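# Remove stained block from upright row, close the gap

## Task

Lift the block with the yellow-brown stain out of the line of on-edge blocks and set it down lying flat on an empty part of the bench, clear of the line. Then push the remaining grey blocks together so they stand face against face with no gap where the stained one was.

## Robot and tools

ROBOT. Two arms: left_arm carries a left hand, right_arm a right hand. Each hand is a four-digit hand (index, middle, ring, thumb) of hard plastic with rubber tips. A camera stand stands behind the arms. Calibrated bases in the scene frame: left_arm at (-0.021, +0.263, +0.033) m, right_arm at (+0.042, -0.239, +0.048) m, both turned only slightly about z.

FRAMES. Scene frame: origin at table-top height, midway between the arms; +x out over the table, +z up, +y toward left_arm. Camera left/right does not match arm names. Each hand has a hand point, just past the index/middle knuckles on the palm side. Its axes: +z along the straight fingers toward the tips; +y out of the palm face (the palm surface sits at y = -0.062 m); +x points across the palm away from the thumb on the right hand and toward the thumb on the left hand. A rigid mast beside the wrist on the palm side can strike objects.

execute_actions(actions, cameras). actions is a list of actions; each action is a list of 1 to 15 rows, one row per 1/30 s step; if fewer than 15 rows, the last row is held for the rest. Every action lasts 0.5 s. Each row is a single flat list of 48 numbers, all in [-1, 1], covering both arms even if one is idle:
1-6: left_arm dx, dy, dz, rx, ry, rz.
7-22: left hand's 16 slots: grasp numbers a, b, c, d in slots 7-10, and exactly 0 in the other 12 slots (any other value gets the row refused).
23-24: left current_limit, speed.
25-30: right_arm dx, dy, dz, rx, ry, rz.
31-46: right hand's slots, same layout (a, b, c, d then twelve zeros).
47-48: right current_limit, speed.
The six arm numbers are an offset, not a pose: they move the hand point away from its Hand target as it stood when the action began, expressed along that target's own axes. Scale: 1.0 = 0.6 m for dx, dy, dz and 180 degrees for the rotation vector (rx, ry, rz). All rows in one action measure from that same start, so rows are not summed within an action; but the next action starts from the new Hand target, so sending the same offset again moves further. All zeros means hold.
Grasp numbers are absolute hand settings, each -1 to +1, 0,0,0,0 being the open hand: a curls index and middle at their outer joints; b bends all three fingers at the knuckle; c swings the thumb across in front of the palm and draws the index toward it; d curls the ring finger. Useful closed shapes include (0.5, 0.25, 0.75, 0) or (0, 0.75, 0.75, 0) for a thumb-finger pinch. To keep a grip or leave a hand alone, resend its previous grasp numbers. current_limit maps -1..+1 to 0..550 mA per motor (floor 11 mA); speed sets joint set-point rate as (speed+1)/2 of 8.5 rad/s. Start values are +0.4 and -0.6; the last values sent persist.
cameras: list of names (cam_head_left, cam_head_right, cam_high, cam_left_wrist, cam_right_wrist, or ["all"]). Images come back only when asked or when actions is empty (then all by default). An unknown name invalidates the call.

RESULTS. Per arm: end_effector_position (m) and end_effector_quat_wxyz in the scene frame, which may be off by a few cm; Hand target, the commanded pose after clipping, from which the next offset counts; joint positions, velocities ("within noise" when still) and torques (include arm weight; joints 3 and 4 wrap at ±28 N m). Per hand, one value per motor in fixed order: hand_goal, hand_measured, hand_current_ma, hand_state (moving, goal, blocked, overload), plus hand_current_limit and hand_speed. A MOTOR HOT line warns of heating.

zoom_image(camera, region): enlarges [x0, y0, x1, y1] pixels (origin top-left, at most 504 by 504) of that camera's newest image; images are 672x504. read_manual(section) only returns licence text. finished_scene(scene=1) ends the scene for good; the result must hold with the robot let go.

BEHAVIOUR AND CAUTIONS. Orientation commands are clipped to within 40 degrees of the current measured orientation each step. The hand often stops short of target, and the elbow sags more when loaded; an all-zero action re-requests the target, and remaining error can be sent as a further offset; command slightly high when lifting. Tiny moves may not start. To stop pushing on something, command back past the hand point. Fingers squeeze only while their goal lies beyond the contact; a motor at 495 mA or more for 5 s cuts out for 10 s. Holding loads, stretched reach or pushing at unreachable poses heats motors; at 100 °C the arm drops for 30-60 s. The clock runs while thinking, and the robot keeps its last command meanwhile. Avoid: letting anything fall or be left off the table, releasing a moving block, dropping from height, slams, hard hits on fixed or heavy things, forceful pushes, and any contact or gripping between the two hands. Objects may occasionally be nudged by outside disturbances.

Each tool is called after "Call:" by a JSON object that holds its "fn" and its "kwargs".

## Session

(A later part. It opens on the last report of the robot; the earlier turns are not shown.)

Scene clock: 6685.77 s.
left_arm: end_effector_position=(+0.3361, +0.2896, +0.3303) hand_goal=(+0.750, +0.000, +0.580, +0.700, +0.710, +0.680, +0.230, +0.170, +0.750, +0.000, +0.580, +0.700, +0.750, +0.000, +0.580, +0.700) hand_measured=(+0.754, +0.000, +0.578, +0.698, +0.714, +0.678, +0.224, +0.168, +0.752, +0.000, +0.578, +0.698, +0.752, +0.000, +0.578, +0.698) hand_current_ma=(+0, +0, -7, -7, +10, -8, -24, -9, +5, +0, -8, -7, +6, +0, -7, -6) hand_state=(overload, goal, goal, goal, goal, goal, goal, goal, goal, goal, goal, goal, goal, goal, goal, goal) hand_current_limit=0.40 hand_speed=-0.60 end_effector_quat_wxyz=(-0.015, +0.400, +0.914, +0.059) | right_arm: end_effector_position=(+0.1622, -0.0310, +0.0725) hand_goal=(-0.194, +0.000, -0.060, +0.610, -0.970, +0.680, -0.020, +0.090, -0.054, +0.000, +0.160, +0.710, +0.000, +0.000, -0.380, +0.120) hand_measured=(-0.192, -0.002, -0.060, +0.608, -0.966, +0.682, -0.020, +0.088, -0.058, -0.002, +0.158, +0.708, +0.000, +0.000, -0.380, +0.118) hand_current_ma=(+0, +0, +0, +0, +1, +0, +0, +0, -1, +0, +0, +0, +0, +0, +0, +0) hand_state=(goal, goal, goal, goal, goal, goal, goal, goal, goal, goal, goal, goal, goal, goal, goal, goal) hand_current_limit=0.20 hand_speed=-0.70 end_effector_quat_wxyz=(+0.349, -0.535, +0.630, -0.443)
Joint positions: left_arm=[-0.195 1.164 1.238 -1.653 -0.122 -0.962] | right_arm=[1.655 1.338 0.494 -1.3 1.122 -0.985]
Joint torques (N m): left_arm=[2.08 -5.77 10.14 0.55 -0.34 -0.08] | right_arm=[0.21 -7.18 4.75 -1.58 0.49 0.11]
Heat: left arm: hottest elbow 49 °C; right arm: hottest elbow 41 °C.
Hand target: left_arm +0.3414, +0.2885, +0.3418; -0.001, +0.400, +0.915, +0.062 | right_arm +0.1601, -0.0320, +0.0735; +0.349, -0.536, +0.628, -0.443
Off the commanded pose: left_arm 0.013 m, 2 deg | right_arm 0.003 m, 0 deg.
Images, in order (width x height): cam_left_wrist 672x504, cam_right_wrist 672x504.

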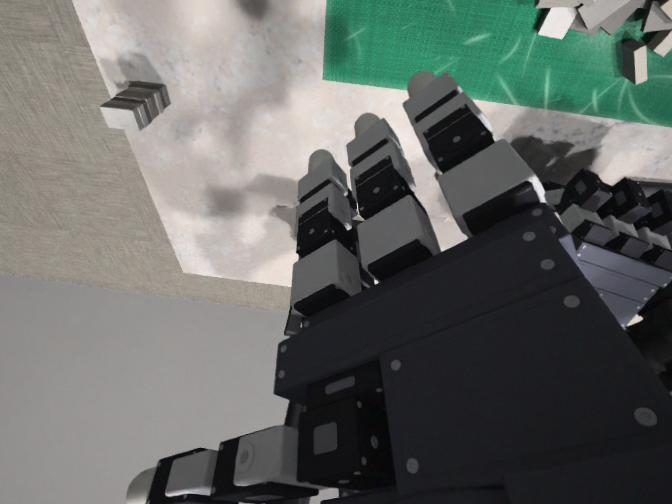

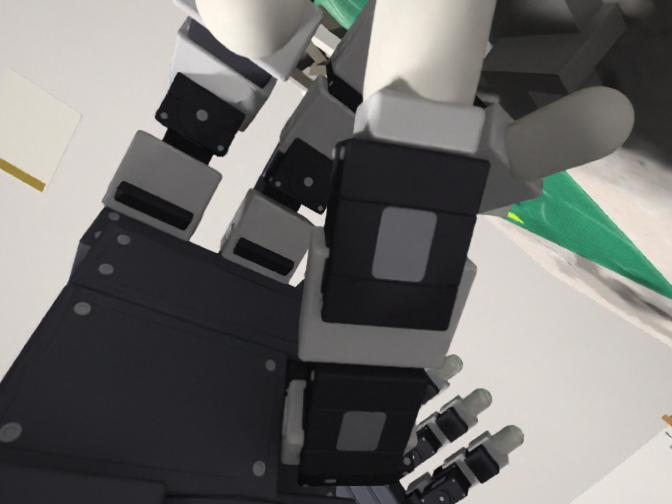

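Call:
{"fn": "execute_actions", "kwargs": {"actions": [[[0,0,0,0,0,0,0,0,0,0,0,0,0,0,0,0,0,0,0,0,0,0,0.4,-0.6,0.0013,-0.0341,-0.0133,0,0,0,0.2,0.5,1.0,0.6,0,0,0,0,0,0,0,0,0,0,0,0,0.2,-0.7]],[[0,0,0,0,0,0,0,0,0,0,0,0,0,0,0,0,0,0,0,0,0,0,0.4,-0.6,0.0007,-0.0087,0.0222,0,0,0,0.5,-0.25,0.75,0.6,0,0,0,0,0,0,0,0,0,0,0,0,0.2,-0.7]]], "cameras": ["cam_right_wrist"]}}

Call:
{"fn": "zoom_image", "kwargs": {"camera": "cam_right_wrist", "region": [420, 0, 672, 190]}}

Scene clock: 6734.60 s.
left_arm: end_effector_position=(+0.3361, +0.2896, +0.3303) hand_goal=(+0.750, +0.000, +0.580, +0.700, +0.710, +0.680, +0.230, +0.170, +0.750, +0.000, +0.580, +0.700, +0.750, +0.000, +0.580, +0.700) hand_measured=(+0.754, +0.000, +0.578, +0.698, +0.714, +0.678, +0.224, +0.168, +0.752, +0.000, +0.578, +0.698, +0.752, +0.000, +0.578, +0.698) hand_current_ma=(+0, +0, -7, -7, +10, -8, -24, -9, +5, +0, -8, -7, +6, +0, -7, -6) hand_state=(overload, goal, goal, goal, goal, goal, goal, goal, goal, goal, goal, goal, goal, goal, goal, goal) hand_current_limit=0.40 hand_speed=-0.60 end_effector_quat_wxyz=(-0.015, +0.400, +0.914, +0.059) | right_arm: end_effector_position=(+0.1731, -0.0387, +0.0937) hand_goal=(+0.936, +0.000, -0.418, +0.176, -0.514, +0.680, +0.042, -0.068, +1.000, +0.000, -0.170, +0.200, +1.000, +0.000, -0.380, -0.060) hand_measured=(+0.918, +0.000, -0.416, +0.178, -0.516, +0.682, +0.040, -0.066, +0.980, -0.002, -0.168, +0.202, +0.978, +0.000, -0.380, -0.056) hand_current_ma=(-12, +0, +0, +0, +0, +0, +0, +1, -14, +0, +0, +0, -17, +0, +0, +1) hand_state=(goal, goal, goal, goal, goal, goal, goal, goal, goal, goal, goal, goal, blocked, goal, goal, goal) hand_current_limit=0.20 hand_speed=-0.70 end_effector_quat_wxyz=(+0.346, -0.539, +0.623, -0.448)
Joint positions: left_arm=[-0.195 1.164 1.238 -1.653 -0.122 -0.962] | right_arm=[1.606 1.235 0.496 -1.324 1.151 -1.095]
Joint torques (N m): left_arm=[1.9 -5.71 10.14 0.53 -0.33 -0.08] | right_arm=[-1.03 -6.95 5.93 -0.46 0.8 -0.1]
Heat: left arm: hottest elbow 49 °C; right arm: hottest elbow 39 °C.
Hand target: left_arm +0.3414, +0.2885, +0.3418; -0.001, +0.400, +0.915, +0.062 | right_arm +0.1741, -0.0349, +0.0955; +0.349, -0.536, +0.628, -0.443
Off the commanded pose: left_arm 0.013 m, 2 deg | right_arm 0.004 m, 1 deg.
Images, in order (width x height): cam_right_wrist 672x504.

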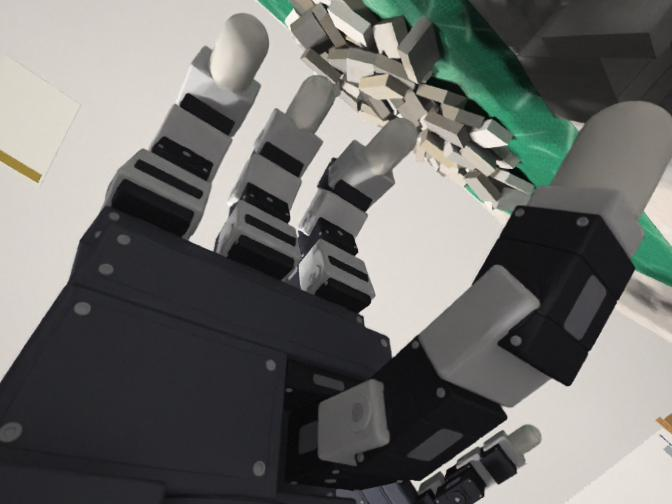

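Scaled by 2.000 from the camera's 672x504 image, which has a finer 960x720 frame.

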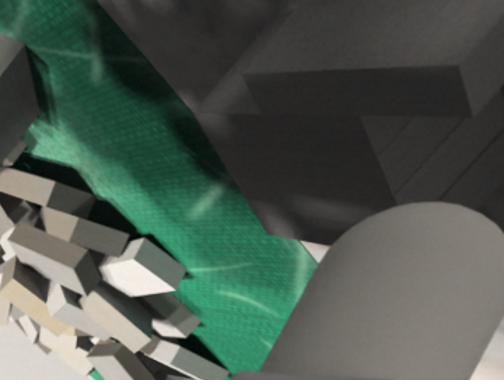

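Call:
{"fn": "execute_actions", "kwargs": {"actions": [[[0,0,0,0,0,0,0,0,0,0,0,0,0,0,0,0,0,0,0,0,0,0,0.4,-0.6,-0.00435,0.0364,0.0209,0,0,0,0.5,-0.25,0.75,0.6,0,0,0,0,0,0,0,0,0,0,0,0,0.2,-0.7]],[[0,0,0,0,0,0,0,0,0,0,0,0,0,0,0,0,0,0,0,0,0,0,0.4,-0.6,-0.00745,0.03185,0.0185,0,0,0,0.5,-0.25,0.75,0.6,0,0,0,0,0,0,0,0,0,0,0,0,0.2,-0.7]]], "cameras": ["cam_right_wrist"]}}

Call:
{"fn": "zoom_image", "kwargs": {"camera": "cam_right_wrist", "region": [450, 0, 672, 167]}}

Scene clock: 6827.23 s.
left_arm: end_effector_position=(+0.3361, +0.2896, +0.3303) hand_goal=(+0.750, +0.000, +0.580, +0.700, +0.710, +0.680, +0.230, +0.170, +0.750, +0.000, +0.580, +0.700, +0.750, +0.000, +0.580, +0.700) hand_measured=(+0.754, +0.000, +0.578, +0.698, +0.714, +0.678, +0.224, +0.168, +0.752, +0.000, +0.578, +0.698, +0.752, +0.000, +0.578, +0.698) hand_current_ma=(+0, +0, -7, -7, +10, -8, -24, -9, +5, +0, -8, -7, +6, +0, -7, -6) hand_state=(overload, goal, goal, goal, goal, goal, goal, goal, goal, goal, goal, goal, goal, goal, goal, goal) hand_current_limit=0.40 hand_speed=-0.60 end_effector_quat_wxyz=(-0.015, +0.400, +0.914, +0.059) | right_arm: end_effector_position=(+0.1801, -0.0287, +0.0509) hand_goal=(+0.936, +0.000, -0.418, +0.176, -0.514, +0.680, +0.042, -0.068, +1.000, +0.000, -0.170, +0.200, +1.000, +0.000, -0.380, -0.060) hand_measured=(+0.922, +0.000, -0.416, +0.178, -0.514, +0.682, +0.040, -0.066, +0.986, -0.002, -0.170, +0.202, +0.984, +0.000, -0.380, -0.056) hand_current_ma=(-8, +0, +0, +0, +0, +0, +0, +1, -8, +0, +0, +0, -9, +0, +0, +1) hand_state=(goal, goal, goal, goal, goal, goal, goal, goal, goal, goal, goal, goal, goal, goal, goal, goal) hand_current_limit=0.20 hand_speed=-0.70 end_effector_quat_wxyz=(+0.352, -0.536, +0.628, -0.440)
Joint positions: left_arm=[-0.195 1.164 1.238 -1.653 -0.122 -0.962] | right_arm=[1.572 1.359 0.45 -1.055 1.165 -1.179]
Joint torques (N m): left_arm=[2.02 -5.83 10.14 0.54 -0.33 -0.08] | right_arm=[-1.26 -6.77 4.25 -0.27 0.91 -0.1]
Heat: left arm: hottest elbow 49 °C; right arm: hottest elbow 39 °C.
Hand target: left_arm +0.3414, +0.2885, +0.3418; -0.001, +0.400, +0.915, +0.062 | right_arm +0.1821, -0.0309, +0.0486; +0.349, -0.536, +0.628, -0.443
Off the commanded pose: left_arm 0.013 m, 2 deg | right_arm 0.004 m, 1 deg.
Images, in order (width x height): cam_right_wrist 672x504.

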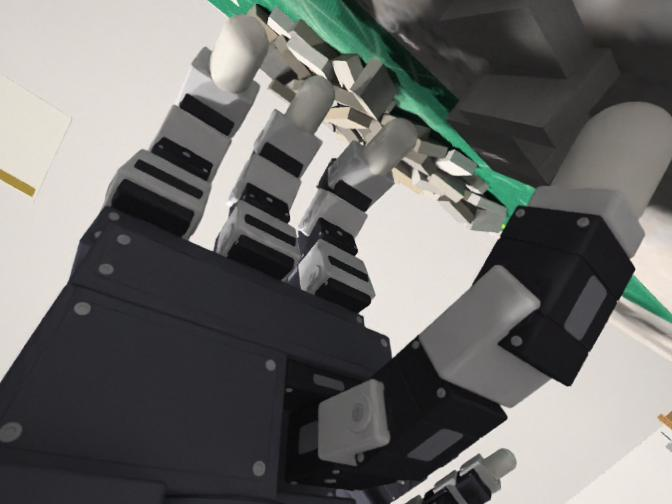

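Scaled by 2.270 from the camera's 672x504 image, which has a finer 960x720 frame.

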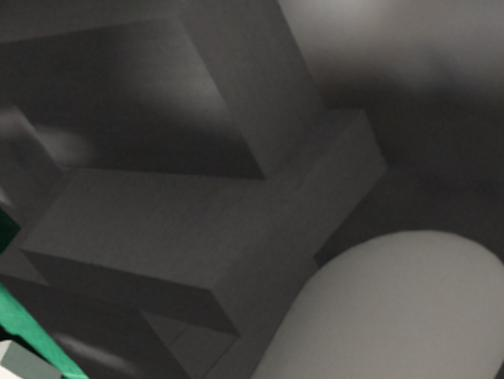

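Call:
{"fn": "execute_actions", "kwargs": {"actions": [[[0,0,0,0,0,0,0,0,0,0,0,0,0,0,0,0,0,0,0,0,0,0,0.4,-0.6,0.0004,0.0075,0.0125,0,0,0,0.5,-0.25,0.75,0.6,0,0,0,0,0,0,0,0,0,0,0,0,0.2,-0.7]],[[0,0,0,0,0,0,0,0,0,0,0,0,0,0,0,0,0,0,0,0,0,0,0.4,-0.6,0.0004,-0.0048,0.0124,0,0,0,0.5,-0.25,0.75,0.6,0,0,0,0,0,0,0,0,0,0,0,0,0.2,-0.7]]], "cameras": ["cam_right_wrist"]}}

Call:
{"fn": "zoom_image", "kwargs": {"camera": "cam_right_wrist", "region": [450, 0, 672, 167]}}

Scene clock: 6850.50 s.
left_arm: end_effector_position=(+0.3361, +0.2896, +0.3303) hand_goal=(+0.750, +0.000, +0.580, +0.700, +0.710, +0.680, +0.230, +0.170, +0.750, +0.000, +0.580, +0.700, +0.750, +0.000, +0.580, +0.700) hand_measured=(+0.754, +0.000, +0.578, +0.698, +0.714, +0.678, +0.224, +0.168, +0.752, +0.000, +0.578, +0.698, +0.752, +0.000, +0.578, +0.698) hand_current_ma=(+0, +0, -7, -7, +10, -8, -24, -9, +5, +0, -8, -7, +6, +0, -7, -6) hand_state=(overload, goal, goal, goal, goal, goal, goal, goal, goal, goal, goal, goal, goal, goal, goal, goal) hand_current_limit=0.40 hand_speed=-0.60 end_effector_quat_wxyz=(-0.015, +0.400, +0.914, +0.059) | right_arm: end_effector_position=(+0.1925, -0.0290, +0.0422) hand_goal=(+0.936, +0.000, -0.418, +0.176, -0.514, +0.680, +0.042, -0.068, +1.000, +0.000, -0.170, +0.200, +1.000, +0.000, -0.380, -0.060) hand_measured=(+0.922, +0.000, -0.416, +0.178, -0.510, +0.682, +0.058, -0.062, +0.986, -0.002, -0.170, +0.202, +0.984, +0.000, -0.380, -0.056) hand_current_ma=(-8, +0, +0, +0, +1, +0, +14, +3, -8, +0, +0, +0, -9, +0, +0, +1) hand_state=(goal, goal, goal, goal, goal, goal, goal, goal, goal, goal, goal, goal, goal, goal, goal, goal) hand_current_limit=0.20 hand_speed=-0.70 end_effector_quat_wxyz=(+0.352, -0.537, +0.628, -0.440)
Joint positions: left_arm=[-0.195 1.164 1.238 -1.653 -0.122 -0.962] | right_arm=[1.514 1.353 0.421 -0.898 1.184 -1.324]
Joint torques (N m): left_arm=[2.02 -5.83 10.13 0.55 -0.34 -0.08] | right_arm=[-1.32 -7.88 3.88 -0.21 0.97 -0.14]
Heat: left arm: hottest elbow 49 °C; right arm: hottest elbow 38 °C.
Hand target: left_arm +0.3414, +0.2885, +0.3418; -0.001, +0.400, +0.915, +0.062 | right_arm +0.1950, -0.0341, +0.0416; +0.349, -0.536, +0.628, -0.443
Off the commanded pose: left_arm 0.013 m, 2 deg | right_arm 0.006 m, 1 deg.
Images, in order (width x height): cam_right_wrist 672x504.

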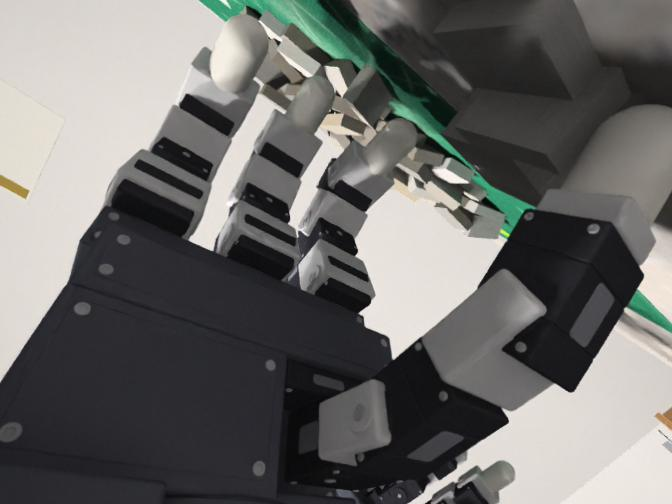

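Scaled by 2.270 from the camera's 672x504 image, which has a finer 960x720 frame.

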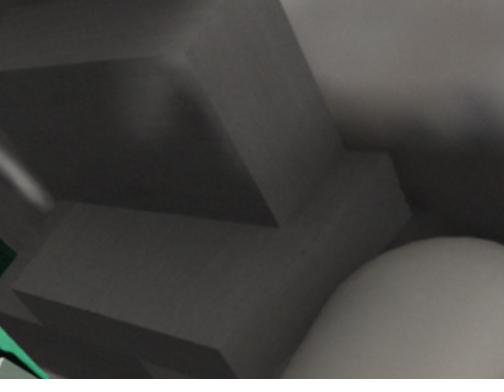

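Call:
{"fn": "execute_actions", "kwargs": {"actions": [[[0,0,0,0,0,0,0,0,0,0,0,0,0,0,0,0,0,0,0,0,0,0,0.4,-0.6,0.0082,0.0027,-0.0062,0,0,0,0.5,-0.25,0.75,0.6,0,0,0,0,0,0,0,0,0,0,0,0,0.2,-0.7]]]}}

Scene clock: 6863.37 s.
left_arm: end_effector_position=(+0.3361, +0.2896, +0.3303) hand_goal=(+0.750, +0.000, +0.580, +0.700, +0.710, +0.680, +0.230, +0.170, +0.750, +0.000, +0.580, +0.700, +0.750, +0.000, +0.580, +0.700) hand_measured=(+0.754, +0.000, +0.578, +0.698, +0.714, +0.678, +0.224, +0.168, +0.752, +0.000, +0.578, +0.698, +0.752, +0.000, +0.578, +0.698) hand_current_ma=(+0, +0, -7, -7, +10, -8, -24, -9, +5, +0, -8, -7, +6, +0, -7, -6) hand_state=(overload, goal, goal, goal, goal, goal, goal, goal, goal, goal, goal, goal, goal, goal, goal, goal) hand_current_limit=0.40 hand_speed=-0.60 end_effector_quat_wxyz=(-0.015, +0.400, +0.914, +0.059) | right_arm: end_effector_position=(+0.1927, -0.0318, +0.0422) hand_goal=(+0.936, +0.000, -0.418, +0.176, -0.514, +0.680, +0.042, -0.068, +1.000, +0.000, -0.170, +0.200, +1.000, +0.000, -0.380, -0.060) hand_measured=(+0.922, +0.000, -0.416, +0.178, -0.504, +0.684, +0.058, -0.062, +0.986, -0.002, -0.170, +0.202, +0.984, +0.000, -0.380, -0.056) hand_current_ma=(-8, +0, +0, +0, +5, +1, +14, +3, -8, +0, +0, +0, -9, +0, +0, +1) hand_state=(goal, goal, goal, goal, goal, goal, goal, goal, goal, goal, goal, goal, goal, goal, goal, goal) hand_current_limit=0.20 hand_speed=-0.70 end_effector_quat_wxyz=(+0.353, -0.531, +0.632, -0.440)
Joint positions: left_arm=[-0.195 1.164 1.238 -1.653 -0.122 -0.962] | right_arm=[1.514 1.351 0.417 -0.911 1.184 -1.297]
Joint torques (N m): left_arm=[2.14 -5.95 10.11 0.54 -0.34 -0.08] | right_arm=[-0.21 -7.88 3.79 -1.18 0.79 0.08]
Heat: left arm: hottest elbow 49 °C; right arm: hottest elbow 38 °C.
Hand target: left_arm +0.3414, +0.2885, +0.3418; -0.001, +0.400, +0.915, +0.062 | right_arm +0.1902, -0.0381, +0.0416; +0.349, -0.536, +0.628, -0.443
Off the commanded pose: left_arm 0.013 m, 2 deg | right_arm 0.007 m, 1 deg.

Call:
{"fn": "execute_actions", "kwargs": {"actions": [[[0,0,0,0,0,0,0,0,0,0,0,0,0,0,0,0,0,0,0,0,0,0,0.4,-0.6,0.0003,-0.0077,0.0198,0,0,0,0.5,-0.25,0.75,0.6,0,0,0,0,0,0,0,0,0,0,0,0,0.2,-0.7]]], "cameras": ["cam_right_wrist","cam_left_wrist"]}}

Call:
{"fn": "zoom_image", "kwargs": {"camera": "cam_right_wrist", "region": [450, 0, 672, 167]}}

Call:
{"fn": "zoom_image", "kwargs": {"camera": "cam_left_wrist", "region": [510, 130, 580, 182]}}

Scene clock: 6877.60 s.
left_arm: end_effector_position=(+0.3361, +0.2896, +0.3303) hand_goal=(+0.750, +0.000, +0.580, +0.700, +0.710, +0.680, +0.230, +0.170, +0.750, +0.000, +0.580, +0.700, +0.750, +0.000, +0.580, +0.700) hand_measured=(+0.754, +0.000, +0.578, +0.698, +0.714, +0.678, +0.224, +0.168, +0.752, +0.000, +0.578, +0.698, +0.752, +0.000, +0.578, +0.698) hand_current_ma=(+0, +0, -7, -7, +10, -8, -24, -9, +5, +0, -8, -7, +6, +0, -7, -6) hand_state=(overload, goal, goal, goal, goal, goal, goal, goal, goal, goal, goal, goal, goal, goal, goal, goal) hand_current_limit=0.40 hand_speed=-0.60 end_effector_quat_wxyz=(-0.015, +0.400, +0.914, +0.059) | right_arm: end_effector_position=(+0.2010, -0.0358, +0.0422) hand_goal=(+0.936, +0.000, -0.418, +0.176, -0.514, +0.680, +0.042, -0.068, +1.000, +0.000, -0.170, +0.200, +1.000, +0.000, -0.380, -0.060) hand_measured=(+0.922, +0.000, -0.416, +0.178, -0.506, +0.684, +0.056, -0.062, +0.986, -0.002, -0.170, +0.202, +0.984, +0.000, -0.380, -0.056) hand_current_ma=(-8, +0, +0, +0, +3, +1, +10, +3, -8, +0, +0, +0, -9, +0, +0, +1) hand_state=(goal, goal, goal, goal, goal, goal, goal, goal, goal, goal, goal, goal, goal, goal, goal, goal) hand_current_limit=0.20 hand_speed=-0.70 end_effector_quat_wxyz=(+0.352, -0.536, +0.628, -0.441)
Joint positions: left_arm=[-0.195 1.164 1.238 -1.653 -0.122 -0.962] | right_arm=[1.472 1.312 0.391 -0.811 1.193 -1.429]
Joint torques (N m): left_arm=[2.02 -5.89 10.14 0.55 -0.34 -0.08] | right_arm=[-1.38 -7.53 4.05 -0.1 0.96 -0.19]
Heat: left arm: hottest elbow 49 °C; right arm: hottest elbow 38 °C.
Hand target: left_arm +0.3414, +0.2885, +0.3418; -0.001, +0.400, +0.915, +0.062 | right_arm +0.2027, -0.0407, +0.0416; +0.349, -0.536, +0.628, -0.443
Off the commanded pose: left_arm 0.013 m, 2 deg | right_arm 0.005 m, 0 deg.
Images, in order (width x height): cam_left_wrist 672x504, cam_right_wrist 672x504.

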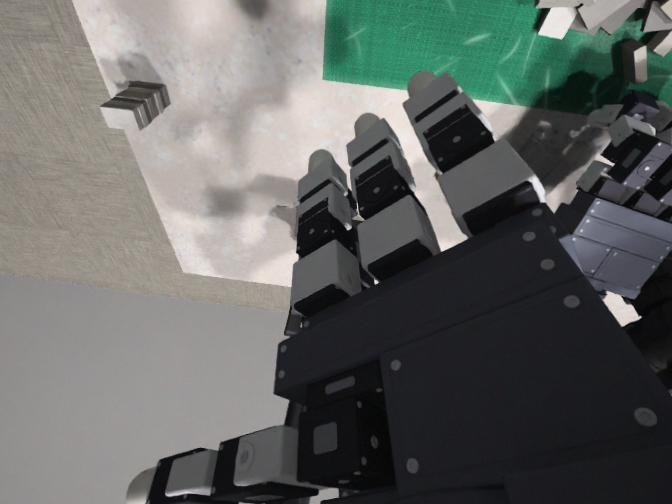

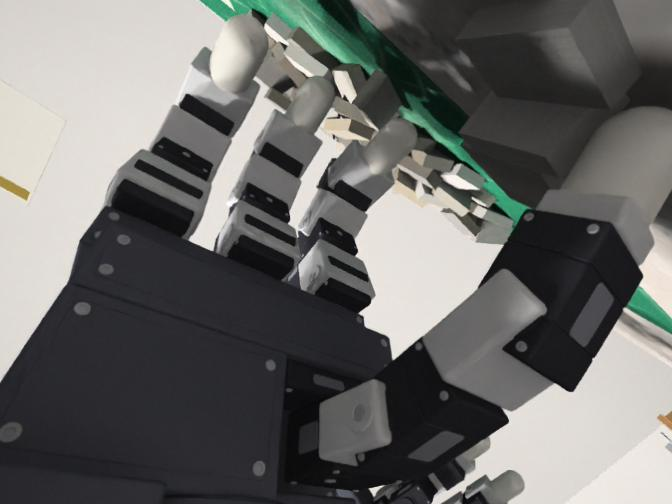

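Scaled by 2.270 from the camera's 672x504 image, which has a finer 960x720 frame.

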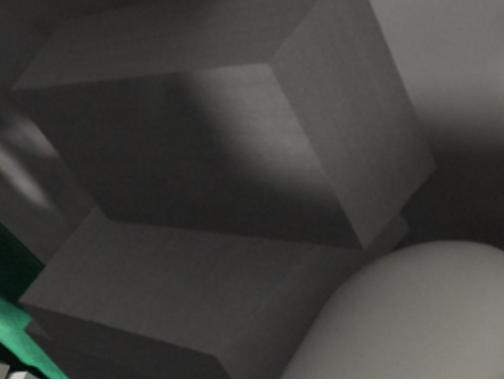

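Scaled by 7.200 from the camera's 672x504 image, which has a finer 960x720 frame.

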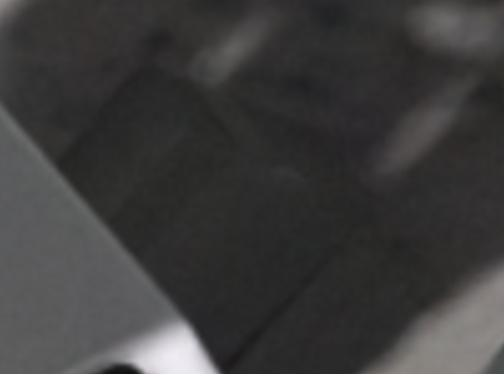

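Call:
{"fn": "execute_actions", "kwargs": {"actions": [[[0,0,0,0,0,0,0,0,0,0,0,0,0,0,0,0,0,0,0,0,0,0,0.4,-0.6,-0.0047,-0.006,0.0149,0,0,0,0.5,-0.25,0.75,0.6,0,0,0,0,0,0,0,0,0,0,0,0,0.2,-0.7]]], "cameras": ["cam_right_wrist"]}}

Call:
{"fn": "zoom_image", "kwargs": {"camera": "cam_right_wrist", "region": [450, 0, 672, 167]}}

Scene clock: 6895.13 s.
left_arm: end_effector_position=(+0.3361, +0.2896, +0.3303) hand_goal=(+0.750, +0.000, +0.580, +0.700, +0.710, +0.680, +0.230, +0.170, +0.750, +0.000, +0.580, +0.700, +0.750, +0.000, +0.580, +0.700) hand_measured=(+0.754, +0.000, +0.578, +0.698, +0.714, +0.678, +0.224, +0.168, +0.752, +0.000, +0.578, +0.698, +0.752, +0.000, +0.578, +0.698) hand_current_ma=(+0, +0, -7, -7, +10, -8, -24, -9, +5, +0, -8, -7, +6, +0, -7, -6) hand_state=(overload, goal, goal, goal, goal, goal, goal, goal, goal, goal, goal, goal, goal, goal, goal, goal) hand_current_limit=0.40 hand_speed=-0.60 end_effector_quat_wxyz=(-0.015, +0.400, +0.914, +0.059) | right_arm: end_effector_position=(+0.2109, -0.0345, +0.0423) hand_goal=(+0.936, +0.000, -0.418, +0.176, -0.514, +0.680, +0.042, -0.068, +1.000, +0.000, -0.170, +0.200, +1.000, +0.000, -0.380, -0.060) hand_measured=(+0.922, +0.000, -0.416, +0.178, -0.508, +0.682, +0.056, -0.062, +0.986, -0.002, -0.170, +0.202, +0.984, +0.000, -0.380, -0.056) hand_current_ma=(-8, +0, +0, +0, +2, +0, +12, +3, -8, +0, +0, +0, -9, +0, +0, +1) hand_state=(goal, goal, goal, goal, goal, goal, goal, goal, goal, goal, goal, goal, goal, goal, goal, goal) hand_current_limit=0.20 hand_speed=-0.70 end_effector_quat_wxyz=(+0.353, -0.536, +0.628, -0.440)
Joint positions: left_arm=[-0.195 1.164 1.238 -1.653 -0.122 -0.962] | right_arm=[1.427 1.29 0.376 -0.7 1.198 -1.556]
Joint torques (N m): left_arm=[2.02 -5.89 10.14 0.53 -0.34 -0.08] | right_arm=[-1.38 -7.47 4.36 0.09 0.94 -0.16]
Heat: left arm: hottest elbow 49 °C; right arm: hottest elbow 38 °C.
Hand target: left_arm +0.3414, +0.2885, +0.3418; -0.001, +0.400, +0.915, +0.062 | right_arm +0.2127, -0.0396, +0.0417; +0.349, -0.536, +0.628, -0.443
Off the commanded pose: left_arm 0.013 m, 2 deg | right_arm 0.006 m, 1 deg.
Images, in order (width x height): cam_right_wrist 672x504.

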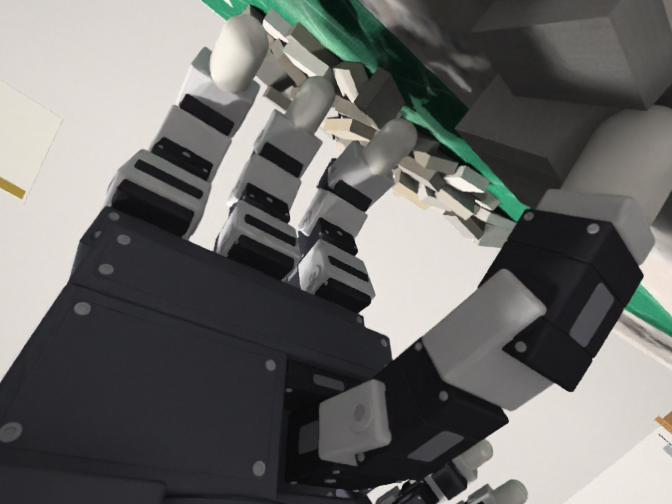

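Scaled by 2.270 from the camera's 672x504 image, which has a finer 960x720 frame.

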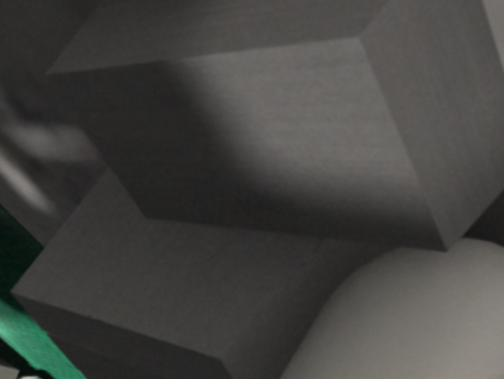

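Call:
{"fn": "execute_actions", "kwargs": {"actions": [[[0,0,0,0,0,0,0,0,0,0,0,0,0,0,0,0,0,0,0,0,0,0,0.4,-0.6,-0.0009,-0.0018,0.0046,0,0,0,0.5,-0.25,0.75,0.6,0,0,0,0,0,0,0,0,0,0,0,0,0.2,-0.7]]], "cameras": ["cam_right_wrist","cam_left_wrist"]}}

Call:
{"fn": "zoom_image", "kwargs": {"camera": "cam_right_wrist", "region": [450, 0, 672, 167]}}

Call:
{"fn": "zoom_image", "kwargs": {"camera": "cam_left_wrist", "region": [510, 130, 580, 182]}}

Scene clock: 6907.53 s.
left_arm: end_effector_position=(+0.3361, +0.2896, +0.3303) hand_goal=(+0.750, +0.000, +0.580, +0.700, +0.710, +0.680, +0.230, +0.170, +0.750, +0.000, +0.580, +0.700, +0.750, +0.000, +0.580, +0.700) hand_measured=(+0.754, +0.000, +0.578, +0.698, +0.714, +0.678, +0.224, +0.168, +0.752, +0.000, +0.578, +0.698, +0.752, +0.000, +0.578, +0.698) hand_current_ma=(+0, +0, -7, -7, +10, -8, -24, -9, +5, +0, -8, -7, +6, +0, -7, -6) hand_state=(overload, goal, goal, goal, goal, goal, goal, goal, goal, goal, goal, goal, goal, goal, goal, goal) hand_current_limit=0.40 hand_speed=-0.60 end_effector_quat_wxyz=(-0.015, +0.400, +0.914, +0.059) | right_arm: end_effector_position=(+0.2129, -0.0343, +0.0423) hand_goal=(+0.936, +0.000, -0.418, +0.176, -0.514, +0.680, +0.042, -0.068, +1.000, +0.000, -0.170, +0.200, +1.000, +0.000, -0.380, -0.060) hand_measured=(+0.922, +0.000, -0.416, +0.178, -0.512, +0.682, +0.064, -0.060, +0.986, -0.002, -0.170, +0.202, +0.984, +0.000, -0.380, -0.056) hand_current_ma=(-8, +0, +0, +0, +0, +0, +23, +5, -8, +0, +0, +0, -9, +0, +0, +1) hand_state=(goal, goal, goal, goal, goal, goal, blocked, goal, goal, goal, goal, goal, goal, goal, goal, goal) hand_current_limit=0.20 hand_speed=-0.70 end_effector_quat_wxyz=(+0.353, -0.538, +0.626, -0.440)
Joint positions: left_arm=[-0.195 1.164 1.238 -1.653 -0.122 -0.962] | right_arm=[1.417 1.282 0.37 -0.666 1.198 -1.598]
Joint torques (N m): left_arm=[2.08 -5.77 10.11 0.54 -0.34 -0.09] | right_arm=[-1.67 -7.3 4.48 0.16 0.95 -0.14]
Heat: left arm: hottest elbow 49 °C; right arm: hottest elbow 38 °C.
Hand target: left_arm +0.3414, +0.2885, +0.3418; -0.001, +0.400, +0.915, +0.062 | right_arm +0.2157, -0.0397, +0.0416; +0.349, -0.536, +0.628, -0.443
Off the commanded pose: left_arm 0.013 m, 2 deg | right_arm 0.006 m, 1 deg.
Images, in order (width x height): cam_left_wrist 672x504, cam_right_wrist 672x504.

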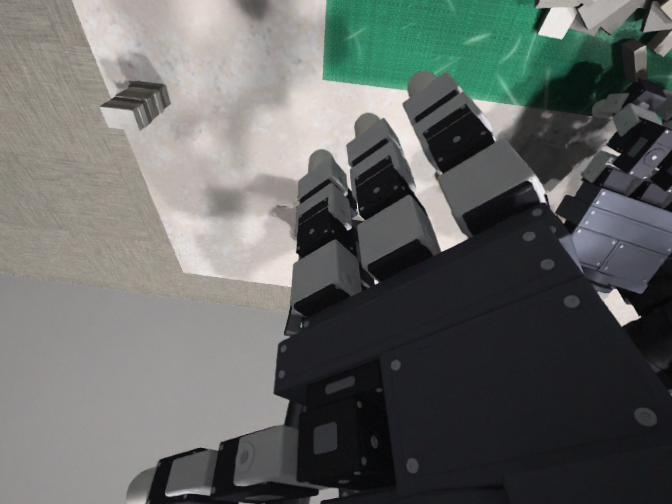

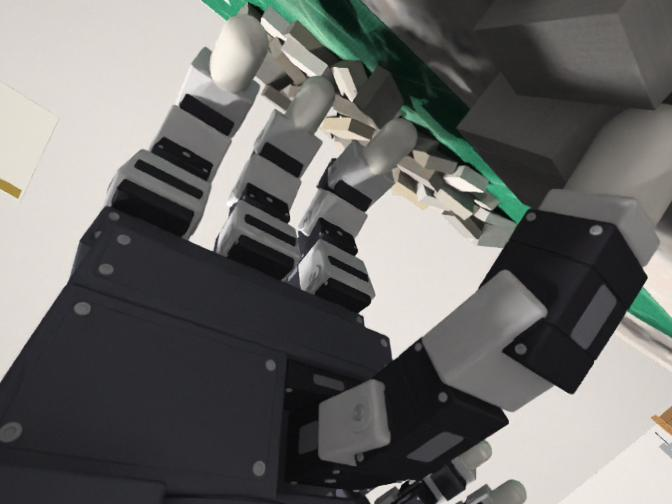

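Scaled by 2.270 from the camera's 672x504 image, which has a finer 960x720 frame.

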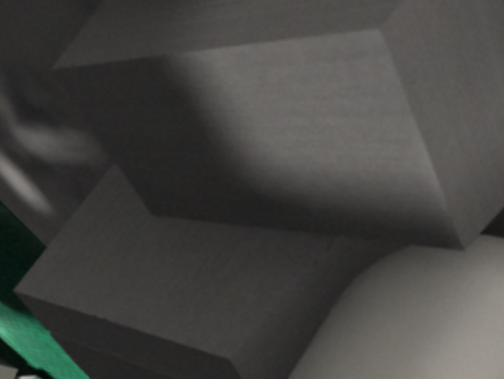

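Scaled by 7.200 from the camera's 672x504 image, which has a finer 960x720 frame.

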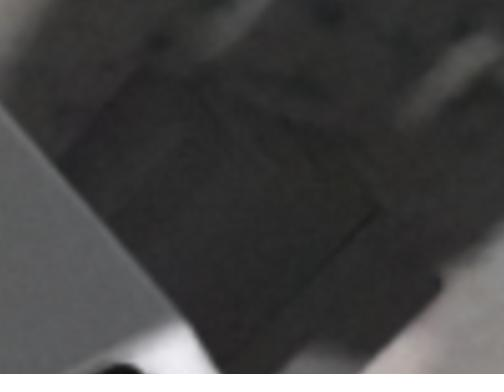

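Call:
{"fn": "execute_actions", "kwargs": {"actions": [[[0,0,0,0,0,0,0,0,0,0,0,0,0,0,0,0,0,0,0,0,0,0,0.4,-0.6,-0.0037,0.0110,-0.0332,0,0,0,0.5,-0.25,0.75,0.6,0,0,0,0,0,0,0,0,0,0,0,0,0.2,-0.7]],[[0,0,0,0,0,0,0,0,0,0,0,0,0,0,0,0,0,0,0,0,0,0,0.4,-0.6,0.0015,-0.0388,-0.0151,0,0,0,0.5,-0.25,0.75,0.6,0,0,0,0,0,0,0,0,0,0,0,0,0.2,-0.7]]], "cameras": ["cam_right_wrist"]}}

Call:
{"fn": "zoom_image", "kwargs": {"camera": "cam_right_wrist", "region": [420, 0, 672, 190]}}

Scene clock: 6956.80 s.
left_arm: end_effector_position=(+0.3361, +0.2896, +0.3303) hand_goal=(+0.750, +0.000, +0.580, +0.700, +0.710, +0.680, +0.230, +0.170, +0.750, +0.000, +0.580, +0.700, +0.750, +0.000, +0.580, +0.700) hand_measured=(+0.754, +0.000, +0.578, +0.698, +0.714, +0.678, +0.224, +0.168, +0.752, +0.000, +0.578, +0.698, +0.752, +0.000, +0.578, +0.698) hand_current_ma=(+0, +0, -7, -7, +10, -8, -24, -9, +5, +0, -8, -7, +6, +0, -7, -6) hand_state=(overload, goal, goal, goal, goal, goal, goal, goal, goal, goal, goal, goal, goal, goal, goal, goal) hand_current_limit=0.40 hand_speed=-0.60 end_effector_quat_wxyz=(-0.015, +0.400, +0.914, +0.059) | right_arm: end_effector_position=(+0.1960, -0.0458, +0.0615) hand_goal=(+0.936, +0.000, -0.418, +0.176, -0.514, +0.680, +0.042, -0.068, +1.000, +0.000, -0.170, +0.200, +1.000, +0.000, -0.380, -0.060) hand_measured=(+0.922, +0.000, -0.416, +0.178, -0.512, +0.682, +0.044, -0.068, +0.986, -0.002, -0.170, +0.202, +0.986, +0.000, -0.380, -0.056) hand_current_ma=(-8, +0, +0, +0, +0, +0, +0, +0, -8, +0, +0, +0, -9, +0, +0, +1) hand_state=(goal, goal, goal, goal, goal, goal, goal, goal, goal, goal, goal, goal, goal, goal, goal, goal) hand_current_limit=0.20 hand_speed=-0.70 end_effector_quat_wxyz=(+0.342, -0.539, +0.625, -0.449)
Joint positions: left_arm=[-0.195 1.164 1.238 -1.653 -0.122 -0.962] | right_arm=[1.49 1.248 0.412 -0.985 1.188 -1.364]
Joint torques (N m): left_arm=[2.08 -5.89 10.13 0.54 -0.33 -0.09] | right_arm=[-0.09 -5.95 7.34 -0.99 0.85 0.13]
Heat: left arm: hottest elbow 49 °C; right arm: hottest elbow 37 °C.
Hand target: left_arm +0.3414, +0.2885, +0.3418; -0.001, +0.400, +0.915, +0.062 | right_arm +0.1955, -0.0337, +0.0675; +0.349, -0.536, +0.628, -0.443
Off the commanded pose: left_arm 0.013 m, 2 deg | right_arm 0.014 m, 1 deg.
Images, in order (width x height): cam_right_wrist 672x504.

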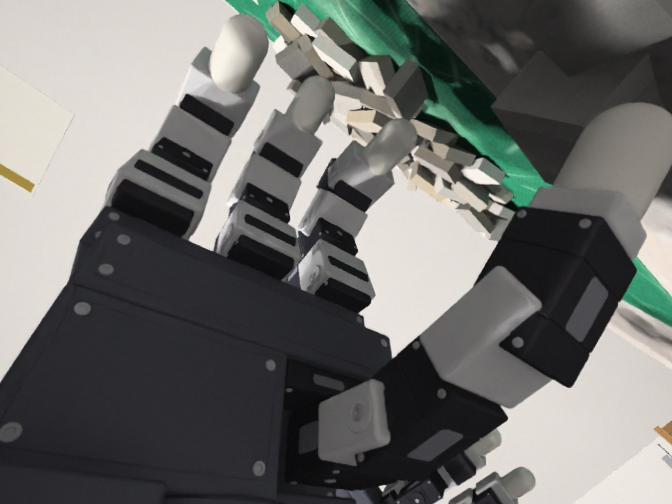

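Scaled by 2.000 from the camera's 672x504 image, which has a finer 960x720 frame.

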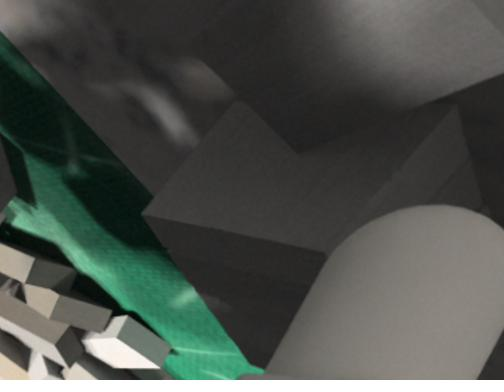

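Call:
{"fn": "zoom_image", "kwargs": {"camera": "cam_right_wrist", "region": [480, 0, 672, 140]}}

Scaled by 2.625 from the camera's 672x504 image, which has a finer 960x720 frame.

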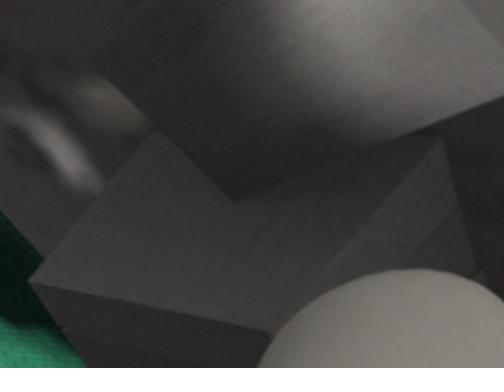

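Call:
{"fn": "execute_actions", "kwargs": {"actions": [[[0,0,0,0,0,0,0,0,0,0,0,0,0,0,0,0,0,0,0,0,0,0,0.4,-0.6,0.0100,-0.0468,-0.0167,0,0,0,0.5,-0.25,0.75,0.6,0,0,0,0,0,0,0,0,0,0,0,0,0.2,-0.7]],[[0,0,0,0,0,0,0,0,0,0,0,0,0,0,0,0,0,0,0,0,0,0,0.4,-0.6,0.0187,-0.0500,0.0350,0,0,0,0.5,-0.25,0.75,0.6,0,0,0,0,0,0,0,0,0,0,0,0,0.2,-0.7]],[[0,0,0,0,0,0,0,0,0,0,0,0,0,0,0,0,0,0,0,0,0,0,0.4,-0.6,0.0187,-0.0500,0.0350,0,0,0,0.5,-0.25,0.75,0.6,0,0,0,0,0,0,0,0,0,0,0,0,0.2,-0.7]],[[0,0,0,0,0,0,0,0,0,0,0,0,0,0,0,0,0,0,0,0,0,0,0.4,-0.6,0.0187,-0.0500,0.0350,0,0,0,0.5,-0.25,0.75,0.6,0,0,0,0,0,0,0,0,0,0,0,0,0.2,-0.7]]], "cameras": ["cam_head_left","cam_head_right","cam_left_wrist","cam_right_wrist"]}}

Call:
{"fn": "zoom_image", "kwargs": {"camera": "cam_head_left", "region": [360, 400, 430, 450]}}

Call:
{"fn": "zoom_image", "kwargs": {"camera": "cam_head_right", "region": [370, 405, 440, 455]}}

Call:
{"fn": "zoom_image", "kwargs": {"camera": "cam_left_wrist", "region": [510, 120, 610, 200]}}

Scene clock: 6988.10 s.
left_arm: end_effector_position=(+0.3361, +0.2896, +0.3303) hand_goal=(+0.750, +0.000, +0.580, +0.700, +0.710, +0.680, +0.230, +0.170, +0.750, +0.000, +0.580, +0.700, +0.750, +0.000, +0.580, +0.700) hand_measured=(+0.754, +0.000, +0.578, +0.698, +0.714, +0.678, +0.224, +0.168, +0.752, +0.000, +0.578, +0.698, +0.752, +0.000, +0.578, +0.698) hand_current_ma=(+0, +0, -7, -7, +10, -8, -24, -9, +5, +0, -8, -7, +6, +0, -7, -6) hand_state=(overload, goal, goal, goal, goal, goal, goal, goal, goal, goal, goal, goal, goal, goal, goal, goal) hand_current_limit=0.40 hand_speed=-0.60 end_effector_quat_wxyz=(-0.015, +0.400, +0.914, +0.059) | right_arm: end_effector_position=(+0.2733, -0.0970, +0.1449) hand_goal=(+0.936, +0.000, -0.418, +0.176, -0.514, +0.680, +0.042, -0.068, +1.000, +0.000, -0.170, +0.200, +1.000, +0.000, -0.380, -0.060) hand_measured=(+0.922, +0.000, -0.418, +0.178, -0.514, +0.682, +0.044, -0.068, +0.986, +0.000, -0.170, +0.202, +0.984, +0.000, -0.380, -0.056) hand_current_ma=(-7, +0, +0, +0, +0, +0, +0, +0, -8, +0, +0, +0, -9, +0, +0, +1) hand_state=(goal, goal, goal, goal, goal, goal, goal, goal, goal, goal, goal, goal, goal, goal, goal, goal) hand_current_limit=0.20 hand_speed=-0.70 end_effector_quat_wxyz=(+0.315, -0.484, +0.658, -0.484)
Joint positions: left_arm=[-0.195 1.164 1.238 -1.653 -0.122 -0.962] | right_arm=[1.081 0.838 0.422 -0.735 1.196 -2.076]
Joint torques (N m): left_arm=[2.02 -5.71 10.14 0.53 -0.33 -0.08] | right_arm=[-0.38 -2.43 12.07 -0.03 0.71 -0.09]
Heat: left arm: hottest elbow 49 °C; right arm: hottest elbow 39 °C.
Hand target: left_arm +0.3414, +0.2885, +0.3418; -0.001, +0.400, +0.915, +0.062 | right_arm +0.2798, -0.0860, +0.1597; +0.349, -0.536, +0.628, -0.443
Off the commanded pose: left_arm 0.013 m, 2 deg | right_arm 0.020 m, 9 deg.
joint sent to its limit (right arm) — joint 6 (wrist roll), lower limit. The joint targets are off in orientation, not in position.
Images, in order (width x height): cam_head_left 672x504, cam_head_right 672x504, cam_left_wrist 672x504, cam_right_wrist 672x504.

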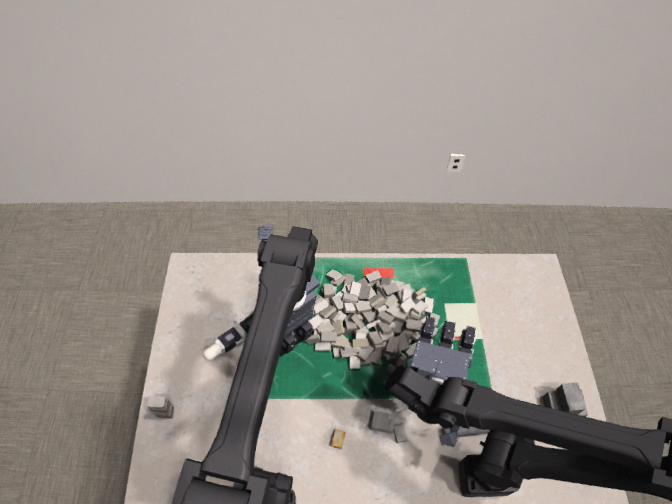

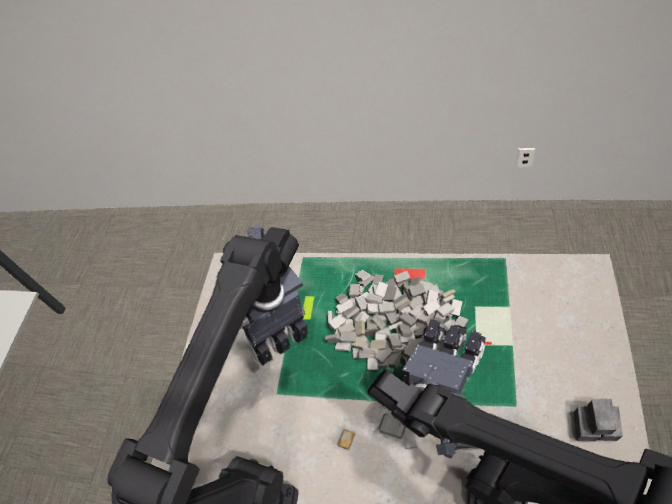

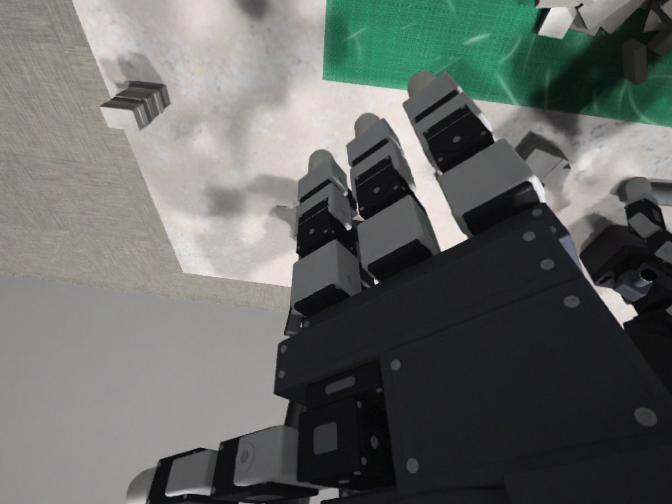

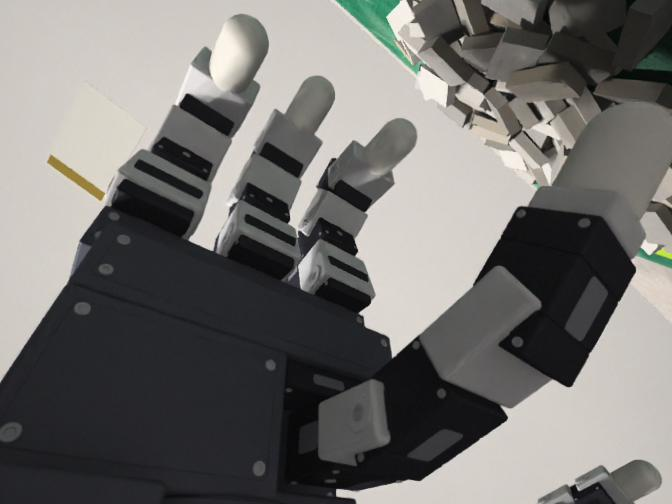

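Scaled by 7.200 from the camera's 672x504 image, which has a finer 960x720 frame.

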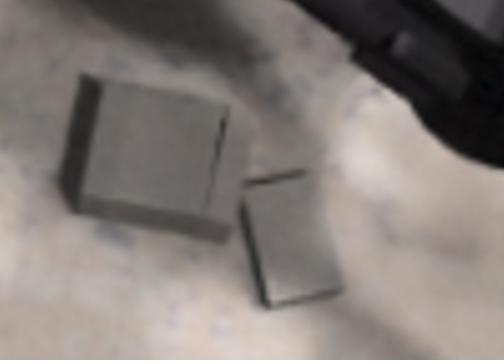

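Scaled by 7.200 from the camera's 672x504 image, which has a finer 960x720 frame.

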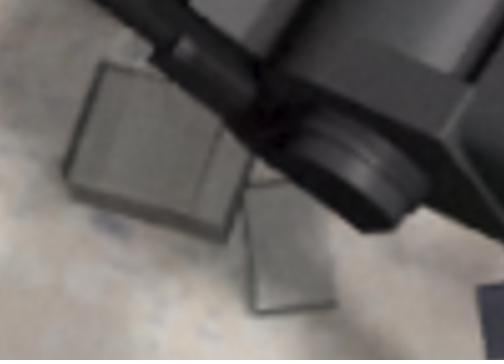

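Scaled by 5.040 from the camera's 672x504 image, which has a finer 960x720 frame.

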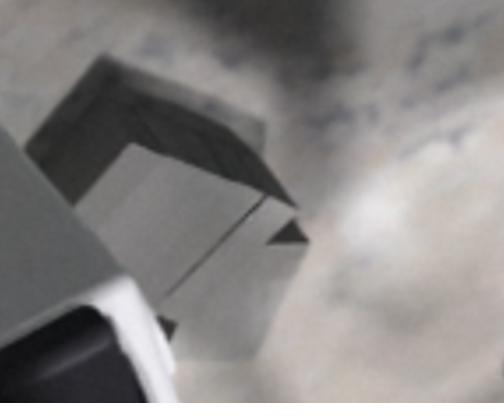

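Call:
{"fn": "zoom_image", "kwargs": {"camera": "cam_left_wrist", "region": [525, 145, 595, 197]}}

Call:
{"fn": "zoom_image", "kwargs": {"camera": "cam_head_left", "region": [365, 405, 415, 445]}}

Call:
{"fn": "zoom_image", "kwargs": {"camera": "cam_head_right", "region": [375, 410, 425, 450]}}

Scaled by 7.200 from the camera's 672x504 image, which has a finer 960x720 frame.

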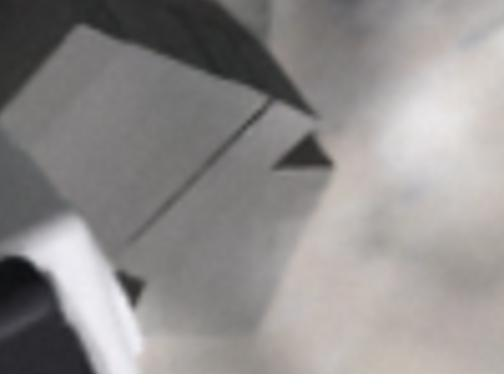

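Scaled by 10.080 from the camera's 672x504 image, which has a finer 960x720 frame.

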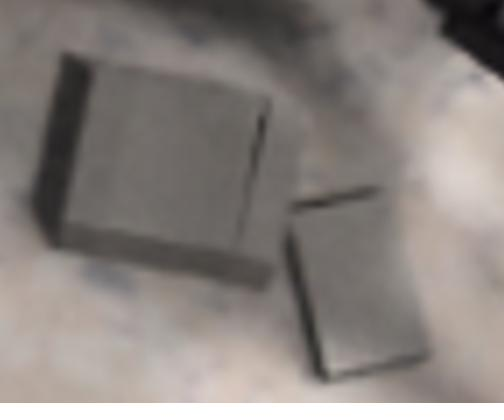

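Scaled by 10.080 from the camera's 672x504 image, which has a finer 960x720 frame.

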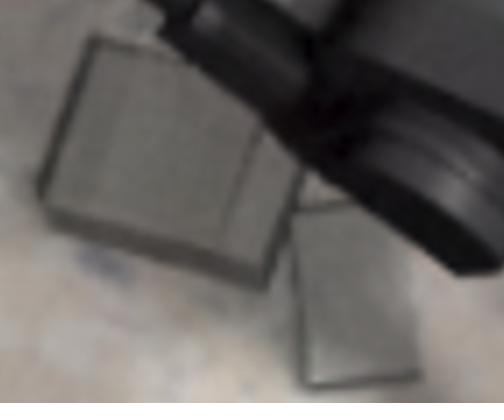

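Call:
{"fn": "execute_actions", "kwargs": {"actions": [[[0,0,0,0,0,0,0,0,0,0,0,0,0,0,0,0,0,0,0,0,0,0,0.4,-0.6,-0.0064,0.0373,-0.0503,0,0,0,0.5,-0.25,0.75,0.6,0,0,0,0,0,0,0,0,0,0,0,0,0.2,-0.7]],[[0,0,0,0,0,0,0,0,0,0,0,0,0,0,0,0,0,0,0,0,0,0,0.4,-0.6,-0.0067,0.0451,-0.0472,0,0,0,0.5,-0.25,0.75,0.6,0,0,0,0,0,0,0,0,0,0,0,0,0.2,-0.7]],[[0,0,0,0,0,0,0,0,0,0,0,0,0,0,0,0,0,0,0,0,0,0,0.4,-0.6,-0.0053,0.0497,-0.0360,0,0,0,0.5,0.25,0.75,0.6,0,0,0,0,0,0,0,0,0,0,0,0,0.2,-0.7]],[[0,0,0,0,0,0,0,0,0,0,0,0,0,0,0,0,0,0,0,0,0,0,0.4,-0.6,-0.0044,0.0447,-0.0232,0,0,0,0.5,0.25,0.75,0.6,0,0,0,0,0,0,0,0,0,0,0,0,0.2,-0.7]]], "cameras": ["cam_right_wrist"]}}

Call:
{"fn": "zoom_image", "kwargs": {"camera": "cam_right_wrist", "region": [450, 0, 672, 167]}}

Scene clock: 7107.00 s.
left_arm: end_effector_position=(+0.3361, +0.2896, +0.3303) hand_goal=(+0.750, +0.000, +0.580, +0.700, +0.710, +0.680, +0.230, +0.170, +0.750, +0.000, +0.580, +0.700, +0.750, +0.000, +0.580, +0.700) hand_measured=(+0.754, +0.000, +0.578, +0.698, +0.714, +0.678, +0.224, +0.168, +0.752, +0.000, +0.578, +0.698, +0.752, +0.000, +0.578, +0.698) hand_current_ma=(+0, +0, -7, -7, +10, -8, -24, -9, +5, +0, -8, -7, +6, +0, -7, -6) hand_state=(overload, goal, goal, goal, goal, goal, goal, goal, goal, goal, goal, goal, goal, goal, goal, goal) hand_current_limit=0.40 hand_speed=-0.60 end_effector_quat_wxyz=(-0.015, +0.400, +0.914, +0.059) | right_arm: end_effector_position=(+0.1594, -0.0625, +0.0896) hand_goal=(+0.260, +0.000, -0.268, +0.276, -0.514, +0.680, +0.042, +0.032, +0.308, +0.000, -0.270, +0.200, +0.342, +0.000, -0.380, +0.040) hand_measured=(+0.258, +0.000, -0.270, +0.274, -0.514, +0.682, +0.042, +0.030, +0.306, +0.000, -0.268, +0.202, +0.340, +0.000, -0.380, +0.038) hand_current_ma=(+0, +0, +0, +0, +0, +0, +0, +0, +0, +0, +0, +0, +0, +0, +0, +0) hand_state=(goal, goal, goal, goal, goal, goal, goal, goal, goal, goal, goal, goal, goal, goal, goal, goal) hand_current_limit=0.20 hand_speed=-0.70 end_effector_quat_wxyz=(+0.346, -0.539, +0.625, -0.445)
Joint positions: left_arm=[-0.195 1.164 1.238 -1.653 -0.122 -0.962] | right_arm=[1.679 1.208 0.445 -1.422 1.11 -0.954]
Joint torques (N m): left_arm=[1.96 -5.83 10.14 0.53 -0.33 -0.07] | right_arm=[-0.15 -4.01 7.45 -1.58 0.57 0.11]
Heat: left arm: hottest elbow 49 °C; right arm: hottest elbow 45 °C.
Hand target: left_arm +0.3414, +0.2885, +0.3418; -0.001, +0.400, +0.915, +0.062 | right_arm +0.1577, -0.0520, +0.0947; +0.349, -0.536, +0.628, -0.443
Off the commanded pose: left_arm 0.013 m, 2 deg | right_arm 0.012 m, 1 deg.
Images, in order (width x height): cam_right_wrist 672x504.

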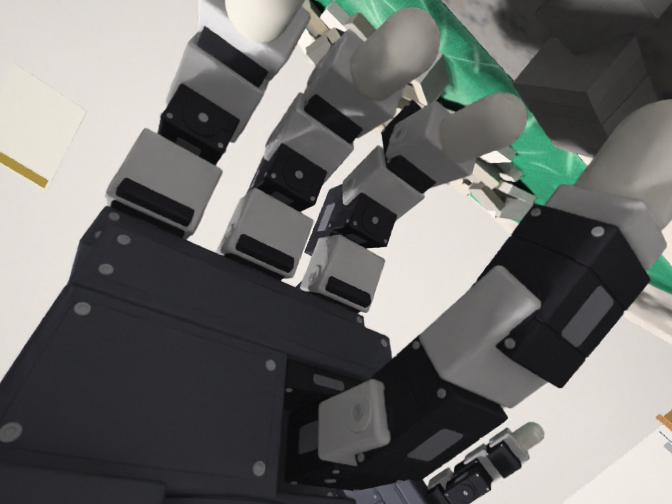

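Scaled by 2.270 from the camera's 672x504 image, which has a finer 960x720 frame.

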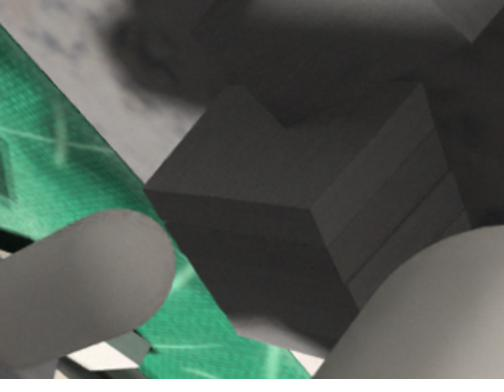

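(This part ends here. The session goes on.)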